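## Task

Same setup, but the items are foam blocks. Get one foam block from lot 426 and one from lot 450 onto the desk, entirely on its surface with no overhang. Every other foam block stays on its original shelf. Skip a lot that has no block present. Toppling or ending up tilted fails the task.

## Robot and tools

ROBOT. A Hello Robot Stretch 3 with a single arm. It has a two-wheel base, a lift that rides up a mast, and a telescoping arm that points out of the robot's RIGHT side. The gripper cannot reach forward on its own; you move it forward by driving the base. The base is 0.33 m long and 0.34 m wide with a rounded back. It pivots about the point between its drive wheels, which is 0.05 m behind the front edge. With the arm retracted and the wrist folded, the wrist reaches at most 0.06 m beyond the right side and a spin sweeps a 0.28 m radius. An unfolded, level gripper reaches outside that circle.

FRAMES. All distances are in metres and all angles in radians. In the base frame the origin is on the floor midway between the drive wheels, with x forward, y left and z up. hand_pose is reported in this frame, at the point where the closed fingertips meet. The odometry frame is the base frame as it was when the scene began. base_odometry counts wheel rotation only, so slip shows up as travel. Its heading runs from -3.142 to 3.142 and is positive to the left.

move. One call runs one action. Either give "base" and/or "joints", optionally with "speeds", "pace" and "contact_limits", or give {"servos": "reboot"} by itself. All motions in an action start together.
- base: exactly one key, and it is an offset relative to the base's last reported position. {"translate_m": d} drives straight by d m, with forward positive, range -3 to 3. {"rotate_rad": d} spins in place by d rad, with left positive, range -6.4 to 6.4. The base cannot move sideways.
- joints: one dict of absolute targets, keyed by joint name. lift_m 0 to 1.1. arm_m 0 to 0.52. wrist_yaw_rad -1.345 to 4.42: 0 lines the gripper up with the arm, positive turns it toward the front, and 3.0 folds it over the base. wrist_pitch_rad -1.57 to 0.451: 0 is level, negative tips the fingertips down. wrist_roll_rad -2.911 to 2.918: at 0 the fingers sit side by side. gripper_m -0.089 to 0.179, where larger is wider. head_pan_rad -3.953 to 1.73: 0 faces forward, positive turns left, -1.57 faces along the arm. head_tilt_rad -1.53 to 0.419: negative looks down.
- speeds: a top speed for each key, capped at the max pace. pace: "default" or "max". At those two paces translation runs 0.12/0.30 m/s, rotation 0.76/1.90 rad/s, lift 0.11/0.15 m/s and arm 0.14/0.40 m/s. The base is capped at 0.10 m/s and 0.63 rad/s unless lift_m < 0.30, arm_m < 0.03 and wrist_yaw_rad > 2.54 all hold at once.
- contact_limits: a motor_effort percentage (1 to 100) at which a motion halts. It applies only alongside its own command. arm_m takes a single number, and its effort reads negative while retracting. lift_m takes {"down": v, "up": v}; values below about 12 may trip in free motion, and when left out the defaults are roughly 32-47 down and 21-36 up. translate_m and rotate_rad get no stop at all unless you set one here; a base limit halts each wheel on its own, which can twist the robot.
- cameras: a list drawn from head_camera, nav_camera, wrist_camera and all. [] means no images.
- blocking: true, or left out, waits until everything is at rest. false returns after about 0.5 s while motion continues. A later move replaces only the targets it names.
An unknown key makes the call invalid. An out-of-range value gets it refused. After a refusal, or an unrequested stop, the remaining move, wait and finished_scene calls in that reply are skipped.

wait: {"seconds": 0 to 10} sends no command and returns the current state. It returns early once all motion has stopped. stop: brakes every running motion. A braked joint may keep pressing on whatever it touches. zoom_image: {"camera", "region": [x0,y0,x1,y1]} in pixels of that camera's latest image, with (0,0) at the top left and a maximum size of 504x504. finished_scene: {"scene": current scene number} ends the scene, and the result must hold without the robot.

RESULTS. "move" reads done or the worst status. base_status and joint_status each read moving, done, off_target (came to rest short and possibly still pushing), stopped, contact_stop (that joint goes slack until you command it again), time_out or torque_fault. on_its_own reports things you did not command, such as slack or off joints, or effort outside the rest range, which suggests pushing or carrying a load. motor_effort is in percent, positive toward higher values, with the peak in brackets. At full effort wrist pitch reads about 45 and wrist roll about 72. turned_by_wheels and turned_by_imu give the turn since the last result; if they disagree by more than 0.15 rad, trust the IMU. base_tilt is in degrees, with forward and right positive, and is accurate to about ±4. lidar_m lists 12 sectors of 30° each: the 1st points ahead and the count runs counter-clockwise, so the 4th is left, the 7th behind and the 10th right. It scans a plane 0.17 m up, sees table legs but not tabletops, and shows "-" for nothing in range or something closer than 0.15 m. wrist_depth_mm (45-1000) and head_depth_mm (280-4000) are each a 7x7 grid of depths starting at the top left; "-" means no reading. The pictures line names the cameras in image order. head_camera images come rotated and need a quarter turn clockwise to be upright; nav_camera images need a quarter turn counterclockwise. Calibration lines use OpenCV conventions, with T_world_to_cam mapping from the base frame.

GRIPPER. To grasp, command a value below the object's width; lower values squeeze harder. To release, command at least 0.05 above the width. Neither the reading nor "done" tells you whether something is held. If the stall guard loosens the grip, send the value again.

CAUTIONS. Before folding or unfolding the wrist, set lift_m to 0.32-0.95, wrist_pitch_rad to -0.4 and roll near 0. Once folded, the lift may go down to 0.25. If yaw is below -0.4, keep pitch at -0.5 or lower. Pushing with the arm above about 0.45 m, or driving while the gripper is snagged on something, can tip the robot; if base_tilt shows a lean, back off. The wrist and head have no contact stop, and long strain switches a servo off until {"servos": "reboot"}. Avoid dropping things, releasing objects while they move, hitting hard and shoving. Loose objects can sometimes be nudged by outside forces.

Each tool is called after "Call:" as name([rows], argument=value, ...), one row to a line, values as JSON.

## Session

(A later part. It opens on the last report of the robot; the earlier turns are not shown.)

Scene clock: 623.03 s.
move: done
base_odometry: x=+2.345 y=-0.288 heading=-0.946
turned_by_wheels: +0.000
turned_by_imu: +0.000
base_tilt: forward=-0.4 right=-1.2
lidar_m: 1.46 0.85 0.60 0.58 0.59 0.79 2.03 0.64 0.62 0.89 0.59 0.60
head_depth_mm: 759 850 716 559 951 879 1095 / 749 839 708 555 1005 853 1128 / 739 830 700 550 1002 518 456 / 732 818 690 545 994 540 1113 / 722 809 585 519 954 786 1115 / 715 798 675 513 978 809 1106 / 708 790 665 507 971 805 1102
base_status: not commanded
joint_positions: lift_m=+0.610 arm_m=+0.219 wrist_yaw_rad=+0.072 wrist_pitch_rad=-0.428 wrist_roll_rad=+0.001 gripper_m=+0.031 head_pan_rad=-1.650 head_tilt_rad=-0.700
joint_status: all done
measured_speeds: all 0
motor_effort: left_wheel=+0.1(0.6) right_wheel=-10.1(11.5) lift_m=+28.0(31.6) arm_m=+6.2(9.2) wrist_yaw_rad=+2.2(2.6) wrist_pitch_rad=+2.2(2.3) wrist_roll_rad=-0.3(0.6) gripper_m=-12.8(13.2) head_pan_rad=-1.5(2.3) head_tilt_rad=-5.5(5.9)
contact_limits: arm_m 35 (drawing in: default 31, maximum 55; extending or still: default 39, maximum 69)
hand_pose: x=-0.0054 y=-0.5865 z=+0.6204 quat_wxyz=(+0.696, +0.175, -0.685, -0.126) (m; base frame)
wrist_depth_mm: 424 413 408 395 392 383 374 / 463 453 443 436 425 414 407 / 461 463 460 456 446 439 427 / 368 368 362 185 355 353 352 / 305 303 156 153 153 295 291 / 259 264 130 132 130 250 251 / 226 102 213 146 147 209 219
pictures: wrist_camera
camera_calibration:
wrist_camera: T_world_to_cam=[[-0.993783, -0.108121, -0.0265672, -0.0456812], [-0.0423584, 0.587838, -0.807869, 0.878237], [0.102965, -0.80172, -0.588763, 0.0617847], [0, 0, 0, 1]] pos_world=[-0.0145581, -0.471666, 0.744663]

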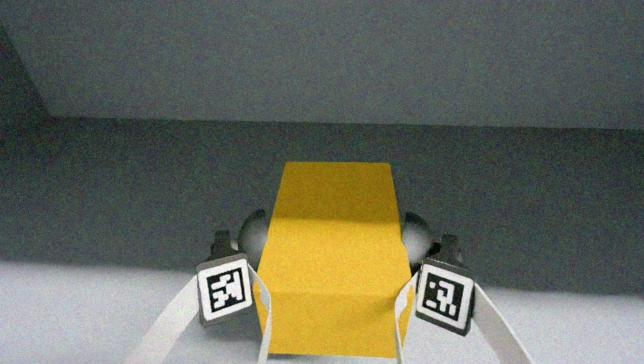

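Call:
move(joints={"arm_m": 0.0}, speeds={"arm_m": 0.25}, cameras=[])

Call:
move(base={"translate_m": 0.15}, joints={"wrist_yaw_rad": 2.62, "lift_m": 0.4}, pace="max", cameras=[])

Call:
move(joints={"lift_m": 0.288}, pace="max", cameras=["wrist_camera"])

Call:
move(base={"translate_m": 0.66}, pace="max", cameras=[])

Call:
move(base={"rotate_rad": -1.601}, joints={"head_pan_rad": -0.3, "head_tilt_rad": -0.5}, pace="max", cameras=["nav_camera"])

Scene clock: 694.37 s.
move: done
base_odometry: x=+2.345 y=-0.288 heading=-0.946
turned_by_wheels: +0.000
turned_by_imu: +0.000
base_tilt: forward=-0.2 right=-1.2
lidar_m: 1.46 0.85 0.60 0.58 0.59 0.79 2.03 0.64 0.62 0.89 0.59 0.60
head_depth_mm: 758 850 718 559 952 880 1095 / 749 841 709 554 1010 851 1126 / 740 829 699 550 1000 844 1126 / 732 817 690 544 995 820 651 / 723 808 587 519 985 814 645 / 717 801 674 513 978 809 1108 / 709 791 667 508 974 804 1101
base_status: not commanded
joint_positions: lift_m=+0.610 arm_m=+0.001 wrist_yaw_rad=+0.072 wrist_pitch_rad=-0.428 wrist_roll_rad=+0.001 gripper_m=+0.031 head_pan_rad=-1.650 head_tilt_rad=-0.700
joint_status: all done
measured_speeds: all 0
motor_effort: left_wheel=+0.2(0.6) right_wheel=-10.4(11.4) lift_m=+28.7(29.7) arm_m=-11.8(15.1) wrist_yaw_rad=+2.4(3.1) wrist_pitch_rad=+2.1(2.3) wrist_roll_rad=-0.4(0.6) gripper_m=-12.8(13.6) head_pan_rad=-1.0(2.1) head_tilt_rad=-5.1(5.9)
hand_pose: x=-0.0054 y=-0.3681 z=+0.6204 quat_wxyz=(+0.696, +0.175, -0.685, -0.126) (m; base frame)
wrist_depth_mm: 504 625 628 606 596 583 563 / 502 619 628 617 610 612 556 / 462 462 457 456 452 444 446 / 369 367 365 184 357 355 351 / 306 304 156 153 153 295 294 / 496 607 129 132 129 267 266 / 501 111 685 147 143 677 588
pictures: none
No camera images: "cameras" was empty.

Scene clock: 696.83 s.
move: done
base_odometry: x=+2.433 y=-0.410 heading=-0.946
turned_by_wheels: +0.000
turned_by_imu: +0.001
base_tilt: forward=-0.3 right=-1.1
lidar_m: 1.31 0.85 0.61 0.58 0.60 0.80 2.05 0.73 0.82 0.88 0.50 1.37
head_depth_mm: 752 845 715 559 1015 876 1138 / 742 834 675 555 1006 850 1129 / 736 822 698 548 1000 844 1119 / 726 813 690 542 993 837 1116 / 719 804 681 516 986 814 1110 / 712 792 672 511 979 807 1108 / 703 786 665 507 944 803 1006
base_status: done
joint_positions: lift_m=+0.400 arm_m=+0.001 wrist_yaw_rad=+2.617 wrist_pitch_rad=-0.429 wrist_roll_rad=+0.001 gripper_m=+0.031 head_pan_rad=-1.650 head_tilt_rad=-0.700
joint_status: all done
measured_speeds: all 0
motor_effort: left_wheel=+3.6(10.1) right_wheel=+5.1(11.3) lift_m=+28.8(28.8) arm_m=-8.6(12.0) wrist_yaw_rad=+0.9(8.9) wrist_pitch_rad=+2.4(2.4) wrist_roll_rad=-0.3(0.6) gripper_m=-12.6(13.4) head_pan_rad=-1.0(1.8) head_tilt_rad=-5.0(6.0)
hand_pose: x=+0.0904 y=+0.0474 z=+0.4102 quat_wxyz=(+0.325, +0.706, -0.034, +0.628) (m; base frame)
wrist_depth_mm: 491 539 604 702 800 968 - / 520 576 651 751 880 - - / 556 622 704 838 986 - - / 595 668 752 185 920 921 904 / 638 708 154 153 153 762 751 / 211 693 130 132 129 641 631 / 199 111 538 147 143 536 562
pictures: none
No camera images: "cameras" was empty.

Scene clock: 698.37 s.
move: done
base_odometry: x=+2.433 y=-0.410 heading=-0.946
turned_by_wheels: +0.000
turned_by_imu: +0.000
base_tilt: forward=-0.3 right=-1.2
lidar_m: 1.31 0.85 0.61 0.58 0.60 0.80 2.05 0.73 0.82 0.89 0.50 1.37
head_depth_mm: 753 844 716 560 1017 876 1136 / 744 834 673 554 1010 849 1125 / 734 824 697 548 1003 842 1120 / 729 813 691 543 992 837 1116 / 719 805 681 517 987 813 1107 / 711 794 673 512 978 808 1106 / 703 786 666 506 949 802 1004
base_status: not commanded
joint_positions: lift_m=+0.288 arm_m=+0.001 wrist_yaw_rad=+2.617 wrist_pitch_rad=-0.429 wrist_roll_rad=+0.001 gripper_m=+0.031 head_pan_rad=-1.650 head_tilt_rad=-0.700
joint_status: all done
measured_speeds: all 0
motor_effort: left_wheel=+3.5(3.9) right_wheel=+6.0(6.9) lift_m=+23.7(28.6) arm_m=-6.0(8.1) wrist_yaw_rad=+2.1(4.2) wrist_pitch_rad=+2.3(2.5) wrist_roll_rad=-0.4(0.6) gripper_m=-12.8(13.3) head_pan_rad=-1.1(1.5) head_tilt_rad=-4.2(5.6)
hand_pose: x=+0.0904 y=+0.0474 z=+0.2981 quat_wxyz=(+0.325, +0.706, -0.033, +0.628) (m; base frame)
wrist_depth_mm: 487 546 603 694 793 968 - / 518 580 651 755 875 - - / 550 624 700 786 890 897 896 / 579 659 714 185 724 717 702 / 597 609 155 153 153 603 585 / 211 534 130 132 129 506 509 / 200 102 273 146 144 422 441
pictures: wrist_camera
camera_calibration:
wrist_camera: T_world_to_cam=[[0.8828, -0.468995, -0.0266, -0.0429913], [-0.295678, -0.510776, -0.807268, 0.32415], [0.365018, 0.720522, -0.589585, 0.274801], [0, 0, 0, 1]] pos_world=[0.0334895, -0.0525948, 0.422551]

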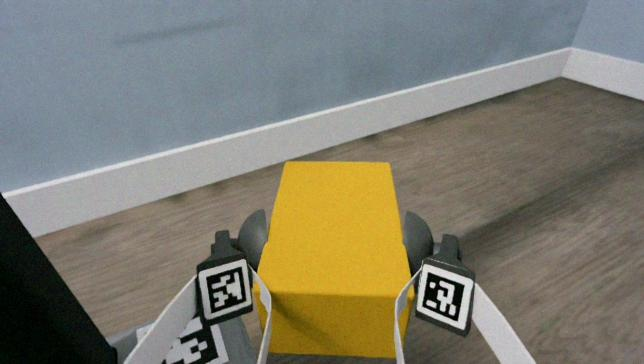

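Scene clock: 701.87 s.
move: done
base_odometry: x=+2.819 y=-0.945 heading=-0.946
turned_by_wheels: +0.000
turned_by_imu: +0.000
base_tilt: forward=-0.3 right=-1.2
lidar_m: 0.65 0.67 0.63 0.60 0.62 0.83 2.12 1.27 0.56 2.81 0.95 0.68
head_depth_mm: 2768 795 805 812 824 837 1093 / 2762 3165 3092 1965 1103 1128 1141 / 2770 3047 2925 2197 1712 1398 1190 / 2712 3072 3032 2172 1695 1395 1192 / 2681 3008 2959 2141 1679 1390 1186 / 2679 2966 2929 2134 1675 1378 1177 / 2616 2856 2667 2116 1662 1378 1172
base_status: done
joint_positions: lift_m=+0.288 arm_m=+0.001 wrist_yaw_rad=+2.617 wrist_pitch_rad=-0.429 wrist_roll_rad=+0.001 gripper_m=+0.031 head_pan_rad=-1.650 head_tilt_rad=-0.700
joint_status: not commanded
measured_speeds: all 0
motor_effort: left_wheel=+2.4(16.6) right_wheel=+3.0(12.0) lift_m=+25.4(29.7) arm_m=-0.6(6.0) wrist_yaw_rad=+0.3(3.0) wrist_pitch_rad=+2.4(2.5) wrist_roll_rad=-0.2(0.6) gripper_m=-13.2(13.4) head_pan_rad=-0.6(1.4) head_tilt_rad=-4.7(5.6)
hand_pose: x=+0.0903 y=+0.0474 z=+0.2981 quat_wxyz=(+0.325, +0.706, -0.033, +0.628) (m; base frame)
wrist_depth_mm: 506 551 623 712 802 646 522 / 532 596 676 773 857 669 543 / 574 639 727 839 856 702 556 / 601 685 736 185 724 698 583 / 614 618 155 153 153 597 572 / 211 542 130 132 129 508 505 / 199 102 273 146 143 421 441
pictures: none
No camera images: "cameras" was empty.

Scene clock: 704.00 s.
move: done
base_odometry: x=+2.819 y=-0.945 heading=-2.547
turned_by_wheels: -1.601
turned_by_imu: -1.570
base_tilt: forward=-0.3 right=-1.1
lidar_m: 2.80 0.97 0.69 0.65 0.67 0.63 0.60 0.62 0.82 2.05 1.28 0.56
head_depth_mm: 500 515 531 551 589 681 835 / 589 611 635 662 692 725 777 / 718 752 790 830 877 931 993 / 2887 3114 3394 3037 2040 1524 1289 / 2769 3000 3171 3006 2114 1618 1322 / 2664 2886 3160 3003 2092 1605 1306 / 2592 2768 3027 2933 2080 1611 1312
base_status: done
joint_positions: lift_m=+0.288 arm_m=+0.001 wrist_yaw_rad=+2.617 wrist_pitch_rad=-0.429 wrist_roll_rad=+0.001 gripper_m=+0.031 head_pan_rad=-0.294 head_tilt_rad=-0.500
joint_status: all done
measured_speeds: all 0
motor_effort: left_wheel=+5.4(14.8) right_wheel=-7.2(15.2) lift_m=+25.4(26.1) arm_m=-7.8(7.9) wrist_yaw_rad=+1.2(3.6) wrist_pitch_rad=+2.4(2.5) wrist_roll_rad=-0.3(0.6) gripper_m=-12.6(13.3) head_pan_rad=-3.2(6.3) head_tilt_rad=+4.1(5.7)
hand_pose: x=+0.0903 y=+0.0474 z=+0.2981 quat_wxyz=(+0.325, +0.706, -0.033, +0.628) (m; base frame)
wrist_depth_mm: 550 601 683 777 905 - - / 575 641 731 846 999 - - / 623 685 779 861 911 907 899 / 653 718 742 184 726 722 707 / 616 619 155 153 153 596 586 / 210 531 130 133 129 506 505 / 200 102 272 146 144 423 442
pictures: nav_camera (sideways)
camera_calibration:
nav_camera: T_world_to_cam=[[0.441595, -0.11574, 0.889718, -1.11742], [-0.273345, -0.961858, 0.0105453, 0.038116], [0.854562, -0.247857, -0.456389, 0.541989], [0, 0, 0, 1]] pos_world=[0.040703, 0.0416676, 1.24115]

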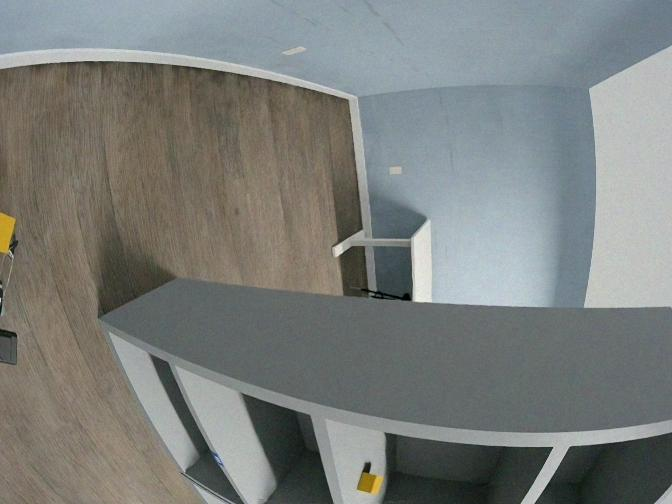

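Call:
move(base={"translate_m": 2.8}, joints={"head_pan_rad": -1.45, "head_tilt_rad": -0.55}, pace="max", cameras=["head_camera"])

Call:
move(joints={"lift_m": 0.4}, pace="max", cameras=[])

Call:
move(joints={"lift_m": 0.79, "wrist_yaw_rad": 0.0}, pace="max", cameras=["head_camera", "wrist_camera"])

Scene clock: 735.57 s.
move: done
base_odometry: x=+0.500 y=-2.514 heading=-2.547
turned_by_wheels: +0.000
turned_by_imu: +0.002
base_tilt: forward=-0.4 right=-1.2
lidar_m: 0.38 0.39 0.52 0.76 0.79 1.04 1.94 1.97 2.62 0.61 0.56 0.40
head_depth_mm: 3305 3469 3660 1267 905 728 1306 / 3334 3610 3492 1250 897 723 1291 / 3351 3626 2021 1238 889 740 1224 / 3326 3727 1990 1223 883 737 1218 / 1782 1928 1806 1207 876 756 1280 / 1148 1203 1261 1155 870 754 1268 / 845 872 904 937 865 751 1068
base_status: done
joint_positions: lift_m=+0.288 arm_m=+0.001 wrist_yaw_rad=+2.618 wrist_pitch_rad=-0.429 wrist_roll_rad=+0.001 gripper_m=+0.031 head_pan_rad=-1.450 head_tilt_rad=-0.550
joint_status: all done
measured_speeds: all 0
motor_effort: left_wheel=+1.3(13.5) right_wheel=+5.3(13.1) lift_m=+27.8(30.7) arm_m=-11.0(13.0) wrist_yaw_rad=+1.7(3.2) wrist_pitch_rad=+2.4(2.5) wrist_roll_rad=-0.3(0.7) gripper_m=-13.0(13.4) head_pan_rad=+3.5(5.2) head_tilt_rad=-4.8(8.0)
hand_pose: x=+0.0903 y=+0.0474 z=+0.2981 quat_wxyz=(+0.325, +0.706, -0.033, +0.628) (m; base frame)
wrist_depth_mm: 632 694 785 670 461 354 287 / 664 745 833 724 503 370 300 / 713 785 875 820 524 395 308 / 714 749 736 184 500 412 326 / 620 615 155 153 149 421 338 / 210 533 130 133 129 121 350 / 200 102 273 147 144 121 344
pictures: head_camera (sideways)
camera_calibration:
head_camera: T_world_to_cam=[[-0.103414, 0.467805, -0.877761, 1.15821], [0.993249, 0.0952044, -0.0662804, 0.0798414], [0.0525604, -0.878689, -0.474492, 0.572781], [0, 0, 0, 1]] pos_world=[0.0103669, -0.0461226, 1.29371]

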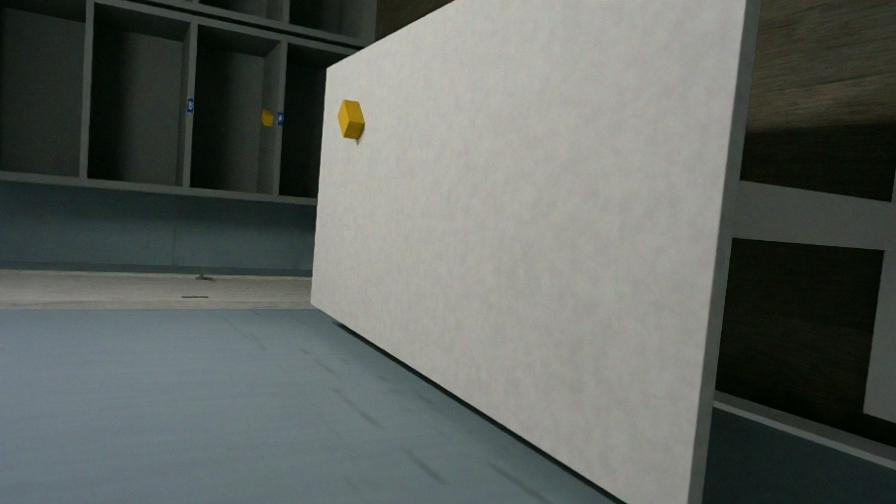

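Scene clock: 737.10 s.
move: done
base_odometry: x=+0.500 y=-2.514 heading=-2.547
turned_by_wheels: +0.000
turned_by_imu: +0.000
base_tilt: forward=-0.4 right=-1.2
lidar_m: 0.38 0.39 0.52 0.76 0.78 1.04 1.94 1.97 2.63 0.61 0.56 0.40
head_depth_mm: 3317 3507 3629 1262 904 727 1303 / 3335 3633 3472 1248 895 722 1301 / 3328 3696 2018 1237 891 741 1232 / 3325 3722 1991 1220 883 739 1216 / 1784 1931 1800 1209 876 753 1279 / 1149 1201 1263 1154 869 751 1273 / 844 872 904 939 864 750 1070
base_status: not commanded
joint_positions: lift_m=+0.400 arm_m=+0.001 wrist_yaw_rad=+2.618 wrist_pitch_rad=-0.429 wrist_roll_rad=+0.001 gripper_m=+0.031 head_pan_rad=-1.450 head_tilt_rad=-0.550
joint_status: all done
measured_speeds: all 0
motor_effort: left_wheel=+1.2(1.6) right_wheel=+4.9(6.3) lift_m=+29.6(31.8) arm_m=-10.8(11.0) wrist_yaw_rad=+2.5(2.8) wrist_pitch_rad=+2.3(2.5) wrist_roll_rad=-0.3(0.5) gripper_m=-13.0(13.3) head_pan_rad=+3.5(3.9) head_tilt_rad=-4.7(5.5)
hand_pose: x=+0.0903 y=+0.0474 z=+0.4101 quat_wxyz=(+0.325, +0.706, -0.033, +0.628) (m; base frame)
wrist_depth_mm: 631 698 771 661 460 353 285 / 668 745 837 740 499 373 299 / 718 792 920 792 527 395 309 / 774 853 917 184 525 414 325 / 770 775 154 153 153 436 337 / 210 677 130 133 129 441 358 / 200 111 543 147 143 430 372
pictures: none
No camera images: "cameras" was empty.

Scene clock: 740.50 s.
move: done
base_odometry: x=+0.500 y=-2.514 heading=-2.547
turned_by_wheels: +0.000
turned_by_imu: +0.000
base_tilt: forward=-0.2 right=-1.2
lidar_m: 0.38 0.39 0.52 0.76 0.78 1.04 1.95 1.98 2.62 0.61 0.56 0.39
head_depth_mm: 3352 3458 3633 1262 905 727 1303 / 3333 3618 3494 1249 897 721 1296 / 3360 3612 2023 1233 889 697 344 / 3330 3687 1998 1220 882 736 1160 / 1793 1926 1810 1208 875 756 1278 / 1146 1199 1264 1157 870 752 1273 / 846 873 903 935 866 748 1069
base_status: not commanded
joint_positions: lift_m=+0.790 arm_m=+0.001 wrist_yaw_rad=+0.003 wrist_pitch_rad=-0.430 wrist_roll_rad=+0.001 gripper_m=+0.031 head_pan_rad=-1.450 head_tilt_rad=-0.550
joint_status: all done
measured_speeds: all 0
motor_effort: left_wheel=+1.5(1.7) right_wheel=+5.6(6.3) lift_m=+26.0(32.1) arm_m=-9.8(10.8) wrist_yaw_rad=-2.8(8.0) wrist_pitch_rad=+2.4(2.5) wrist_roll_rad=-0.3(0.7) gripper_m=-12.8(13.4) head_pan_rad=+3.4(4.0) head_tilt_rad=-5.0(5.5)
hand_pose: x=-0.0209 y=-0.3685 z=+0.8001 quat_wxyz=(+0.691, +0.152, -0.691, -0.150) (m; base frame)
wrist_depth_mm: 542 774 939 920 907 - - / 538 613 603 599 587 584 - / 468 450 440 438 432 431 426 / 357 356 353 185 345 342 339 / 513 713 155 153 153 - - / 530 675 130 132 130 - - / 507 111 931 146 143 947 978
pictures: head_camera (sideways), wrist_camera
camera_calibration:
head_camera: T_world_to_cam=[[-0.103416, 0.467805, -0.877761, 1.15821], [0.993248, 0.0952088, -0.0662804, 0.0798414], [0.0525642, -0.878689, -0.474492, 0.572781], [0, 0, 0, 1]] pos_world=[0.0103671, -0.0461226, 1.29371]
wrist_camera: T_world_to_cam=[[-0.998886, -0.0389565, -0.0266126, -0.0072841], [-0.00151704, 0.59031, -0.807175, 0.895849], [0.0471544, -0.806236, -0.589712, 0.341911], [0, 0, 0, 1]] pos_world=[-0.0220396, -0.253451, 0.924542]

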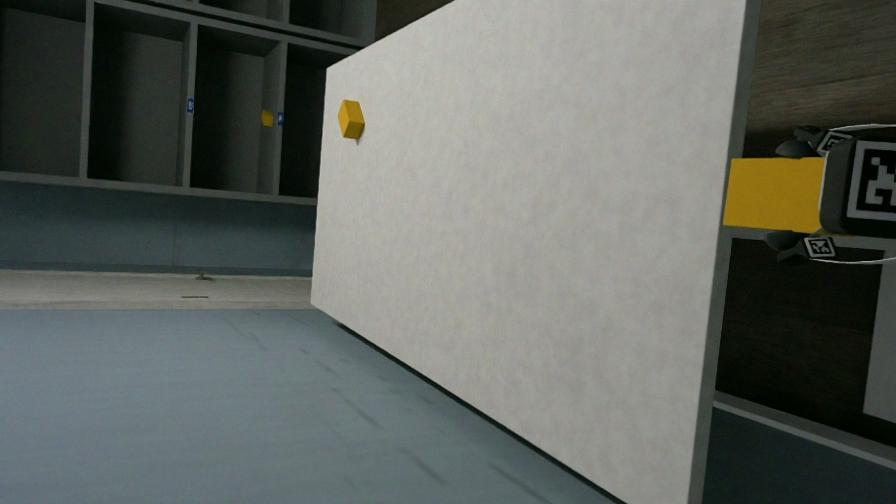

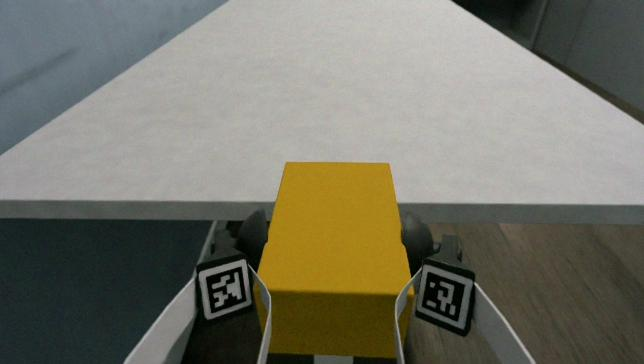

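Call:
move(joints={"arm_m": 0.4, "lift_m": 0.77}, speeds={"arm_m": 0.25, "lift_m": 0.06}, cameras=[])

Call:
move(joints={"lift_m": 0.738}, speeds={"lift_m": 0.025}, contact_limits={"lift_m": {"down": 14}}, cameras=["wrist_camera", "head_camera"])

Scene clock: 773.37 s.
move: done
base_odometry: x=+0.500 y=-2.514 heading=-2.547
turned_by_wheels: +0.000
turned_by_imu: +0.000
base_tilt: forward=-0.3 right=-1.2
lidar_m: 0.38 0.39 0.52 0.76 0.78 1.05 1.95 1.98 2.62 0.61 0.56 0.40
head_depth_mm: 3365 3482 3645 1263 867 376 323 / 3353 3653 3472 1246 570 700 1297 / 3365 3667 2018 1235 602 740 1231 / 3394 3671 1978 1218 882 736 1216 / 1785 1926 1806 1207 875 734 1278 / 1149 1201 1265 1154 869 751 1265 / 845 873 902 938 864 748 1068
base_status: not commanded
joint_positions: lift_m=+0.770 arm_m=+0.400 wrist_yaw_rad=+0.003 wrist_pitch_rad=-0.430 wrist_roll_rad=+0.001 gripper_m=+0.031 head_pan_rad=-1.450 head_tilt_rad=-0.550
joint_status: all done
measured_speeds: all 0
motor_effort: left_wheel=+0.6(1.7) right_wheel=+5.0(6.2) lift_m=+26.6(32.1) arm_m=+13.0(14.5) wrist_yaw_rad=-3.9(4.5) wrist_pitch_rad=+2.4(2.5) wrist_roll_rad=-0.2(0.6) gripper_m=-12.8(13.5) head_pan_rad=+3.4(3.8) head_tilt_rad=-4.3(5.2)
hand_pose: x=-0.0209 y=-0.7679 z=+0.7801 quat_wxyz=(+0.691, +0.152, -0.691, -0.150) (m; base frame)
wrist_depth_mm: 559 747 835 804 790 999 - / 499 541 540 527 521 514 - / 406 398 392 390 388 384 378 / 318 316 314 184 307 306 304 / 262 262 156 153 152 255 252 / 224 229 129 133 129 218 218 / 194 111 184 146 182 181 189
pictures: none
No camera images: "cameras" was empty.

Scene clock: 775.07 s.
move: done
base_odometry: x=+0.500 y=-2.514 heading=-2.547
turned_by_wheels: +0.000
turned_by_imu: +0.000
base_tilt: forward=-0.3 right=-1.2
lidar_m: 0.38 0.39 0.52 0.76 0.78 1.04 1.94 1.97 2.62 0.61 0.56 0.40
head_depth_mm: 3328 3447 3659 1260 904 429 344 / 3332 3651 3526 1254 580 682 1293 / 3361 3645 2022 1232 615 739 1227 / 3358 3686 1980 1223 883 738 1220 / 1800 1930 1816 1205 876 754 1283 / 1141 1202 1263 1154 867 753 1270 / 844 874 902 938 865 748 1066
base_status: not commanded
joint_positions: lift_m=+0.738 arm_m=+0.400 wrist_yaw_rad=+0.002 wrist_pitch_rad=-0.423 wrist_roll_rad=+0.001 gripper_m=+0.031 head_pan_rad=-1.450 head_tilt_rad=-0.550
joint_status: all done
measured_speeds: all 0
motor_effort: left_wheel=+1.0(1.6) right_wheel=+5.8(6.1) lift_m=+19.8(26.3) arm_m=+11.7(13.1) wrist_yaw_rad=-1.3(3.8) wrist_pitch_rad=+1.2(2.5) wrist_roll_rad=-0.3(0.5) gripper_m=-12.6(13.5) head_pan_rad=+2.8(3.9) head_tilt_rad=-3.4(4.9)
contact_limits: lift_m down 14 (down: maximum 72; up: maximum 65)
hand_pose: x=-0.0210 y=-0.7688 z=+0.7496 quat_wxyz=(+0.692, +0.149, -0.691, -0.148) (m; base frame)
wrist_depth_mm: 562 697 718 701 689 672 - / 466 463 458 453 444 439 430 / 342 339 335 332 326 325 323 / 268 265 265 183 258 258 255 / 220 220 157 152 151 213 212 / 187 187 130 131 129 182 180 / 163 111 157 146 147 152 159
pictures: head_camera (sideways), wrist_camera
camera_calibration:
head_camera: T_world_to_cam=[[-0.103416, 0.467805, -0.877761, 1.15821], [0.993248, 0.0952085, -0.0662804, 0.0798414], [0.052564, -0.878689, -0.474492, 0.572781], [0, 0, 0, 1]] pos_world=[0.0103671, -0.0461226, 1.29371]
wrist_camera: T_world_to_cam=[[-0.998903, -0.0386838, -0.0263703, -0.0242924], [-0.00123777, 0.584889, -0.811112, 1.09016], [0.0468006, -0.81019, -0.584296, -0.0176986], [0, 0, 0, 1]] pos_world=[-0.0220882, -0.652899, 0.873257]

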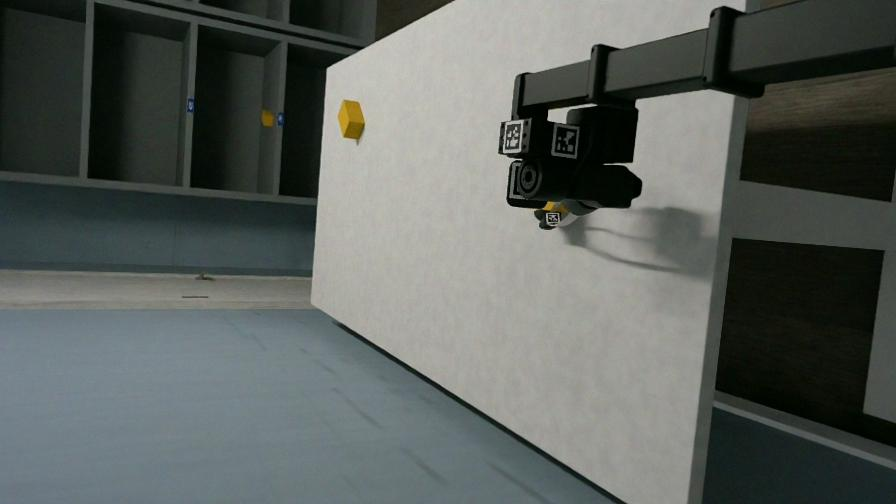

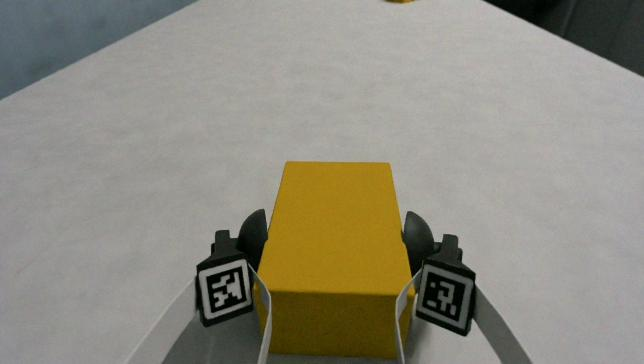

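Call:
move(joints={"lift_m": 0.7395}, speeds={"lift_m": 0.03}, cameras=[])

Call:
move(joints={"gripper_m": 0.179}, cameras=[])

Call:
move(joints={"arm_m": 0.2}, speeds={"arm_m": 0.16}, cameras=["wrist_camera", "head_camera"])

Scene clock: 785.30 s.
move: done
base_odometry: x=+0.500 y=-2.514 heading=-2.547
turned_by_wheels: +0.000
turned_by_imu: +0.000
base_tilt: forward=-0.4 right=-1.1
lidar_m: 0.38 0.39 0.51 0.76 0.78 1.04 1.94 1.97 2.63 0.61 0.56 0.40
head_depth_mm: 3320 3474 3671 1259 904 428 344 / 3355 3662 3483 1248 580 679 1296 / 3340 3638 2019 1232 614 739 1227 / 3312 3723 1982 1222 879 737 1223 / 1793 1928 1805 1210 876 734 1279 / 1149 1201 1263 1153 868 753 1269 / 844 871 900 934 868 748 1070
base_status: not commanded
joint_positions: lift_m=+0.740 arm_m=+0.400 wrist_yaw_rad=+0.002 wrist_pitch_rad=-0.423 wrist_roll_rad=+0.001 gripper_m=+0.031 head_pan_rad=-1.450 head_tilt_rad=-0.550
joint_status: all done
measured_speeds: all 0
motor_effort: left_wheel=+1.2(1.7) right_wheel=+5.2(6.2) lift_m=+28.7(29.0) arm_m=+9.0(9.4) wrist_yaw_rad=-2.4(3.5) wrist_pitch_rad=+1.3(1.4) wrist_roll_rad=-0.4(0.6) gripper_m=-12.8(12.9) head_pan_rad=+3.4(3.6) head_tilt_rad=-3.3(4.4)
hand_pose: x=-0.0210 y=-0.7687 z=+0.7510 quat_wxyz=(+0.692, +0.150, -0.691, -0.148) (m; base frame)
wrist_depth_mm: 556 702 711 695 685 675 - / 487 463 453 450 443 435 430 / 341 336 334 329 329 326 321 / 269 266 263 184 259 259 256 / 220 220 157 153 152 213 213 / 188 188 128 133 129 183 182 / 164 111 158 146 152 152 160
pictures: none
No camera images: "cameras" was empty.

Scene clock: 787.33 s.
move: done
base_odometry: x=+0.500 y=-2.514 heading=-2.547
turned_by_wheels: +0.000
turned_by_imu: +0.000
base_tilt: forward=-0.3 right=-1.3
lidar_m: 0.38 0.39 0.52 0.76 0.78 1.04 1.94 1.98 2.63 0.61 0.56 0.40
head_depth_mm: 3301 3452 3590 1256 903 428 344 / 3373 3640 3481 1251 580 680 1293 / 3360 3686 2014 1235 614 740 1233 / 3389 3721 1977 1217 877 736 1218 / 1790 1933 1807 1206 876 734 1274 / 1145 1209 1259 1154 867 752 1267 / 845 871 903 935 865 750 1067
base_status: not commanded
joint_positions: lift_m=+0.740 arm_m=+0.400 wrist_yaw_rad=+0.002 wrist_pitch_rad=-0.425 wrist_roll_rad=+0.001 gripper_m=+0.179 head_pan_rad=-1.450 head_tilt_rad=-0.550
joint_status: all done
measured_speeds: all 0
motor_effort: left_wheel=+1.5(1.7) right_wheel=+5.7(6.2) lift_m=+24.2(28.5) arm_m=+6.9(8.8) wrist_yaw_rad=-3.1(4.2) wrist_pitch_rad=+1.6(1.8) wrist_roll_rad=-0.3(0.5) gripper_m=+0.6(83.3) head_pan_rad=+3.0(3.9) head_tilt_rad=-3.2(4.9)
hand_pose: x=-0.0210 y=-0.7684 z=+0.7505 quat_wxyz=(+0.691, +0.150, -0.691, -0.149) (m; base frame)
wrist_depth_mm: 558 706 703 686 669 655 - / 463 462 449 451 443 434 428 / 338 336 332 328 324 323 318 / 268 265 263 183 250 257 255 / 220 218 218 152 201 213 212 / 116 141 180 132 173 178 121 / 118 158 161 147 153 158 110
pictures: none
No camera images: "cameras" was empty.

Scene clock: 790.00 s.
move: done
base_odometry: x=+0.500 y=-2.514 heading=-2.547
turned_by_wheels: +0.000
turned_by_imu: +0.000
base_tilt: forward=-0.2 right=-1.2
lidar_m: 0.38 0.39 0.52 0.76 0.78 1.04 1.94 1.98 2.62 0.62 0.56 0.39
head_depth_mm: 3336 3443 3693 1262 905 664 349 / 3362 3646 3472 1246 897 422 411 / 3344 3660 2016 1233 863 428 440 / 3381 3695 1979 1220 882 697 1223 / 1793 1938 1803 1210 875 734 1277 / 1148 1202 1262 1157 867 753 1270 / 844 873 903 937 863 749 1069
base_status: not commanded
joint_positions: lift_m=+0.739 arm_m=+0.200 wrist_yaw_rad=+0.002 wrist_pitch_rad=-0.426 wrist_roll_rad=+0.001 gripper_m=+0.179 head_pan_rad=-1.450 head_tilt_rad=-0.550
joint_status: all done
measured_speeds: all 0
motor_effort: left_wheel=+0.8(2.0) right_wheel=+4.6(6.0) lift_m=+25.0(25.0) arm_m=-11.8(14.6) wrist_yaw_rad=-2.0(4.6) wrist_pitch_rad=+1.8(1.9) wrist_roll_rad=-0.3(0.6) gripper_m=+0.9(1.1) head_pan_rad=+2.6(3.9) head_tilt_rad=-3.5(4.6)
hand_pose: x=-0.0210 y=-0.5683 z=+0.7504 quat_wxyz=(+0.691, +0.150, -0.691, -0.149) (m; base frame)
wrist_depth_mm: 548 686 719 706 677 671 - / 482 458 457 336 442 437 430 / 340 337 335 313 329 325 323 / 267 266 265 261 259 257 256 / 222 219 218 215 216 214 212 / 116 141 186 185 184 182 121 / 118 159 162 161 160 159 111
pictures: head_camera (sideways), wrist_camera
camera_calibration:
head_camera: T_world_to_cam=[[-0.103416, 0.467805, -0.877761, 1.15821], [0.993248, 0.0952085, -0.0662804, 0.0798414], [0.052564, -0.878689, -0.474492, 0.572781], [0, 0, 0, 1]] pos_world=[0.0103671, -0.0461226, 1.29371]
wrist_camera: T_world_to_cam=[[-0.998904, -0.0385971, -0.0264855, -0.0163849], [-0.00124274, 0.587471, -0.809244, 0.973642], [0.0467939, -0.808324, -0.586875, 0.148128], [0, 0, 0, 1]] pos_world=[-0.0220884, -0.452883, 0.874413]

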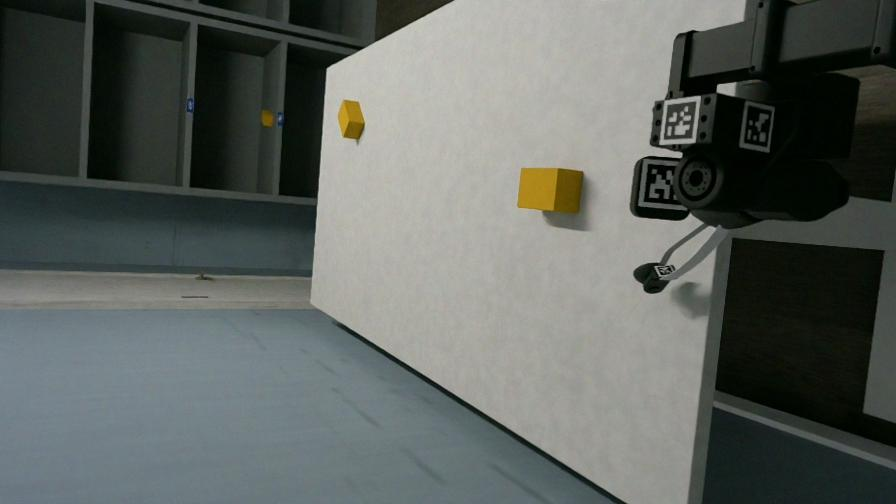

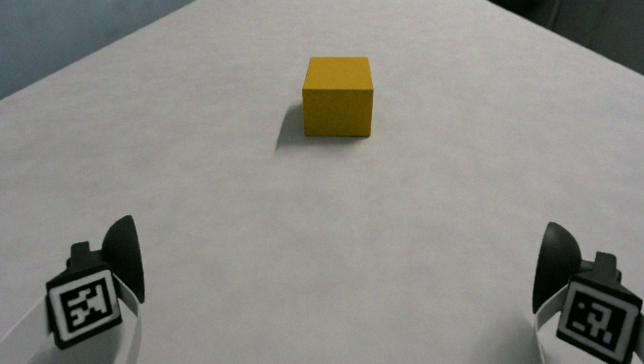

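Call:
finished_scene(scene=3)

The scene is finished: the task was done.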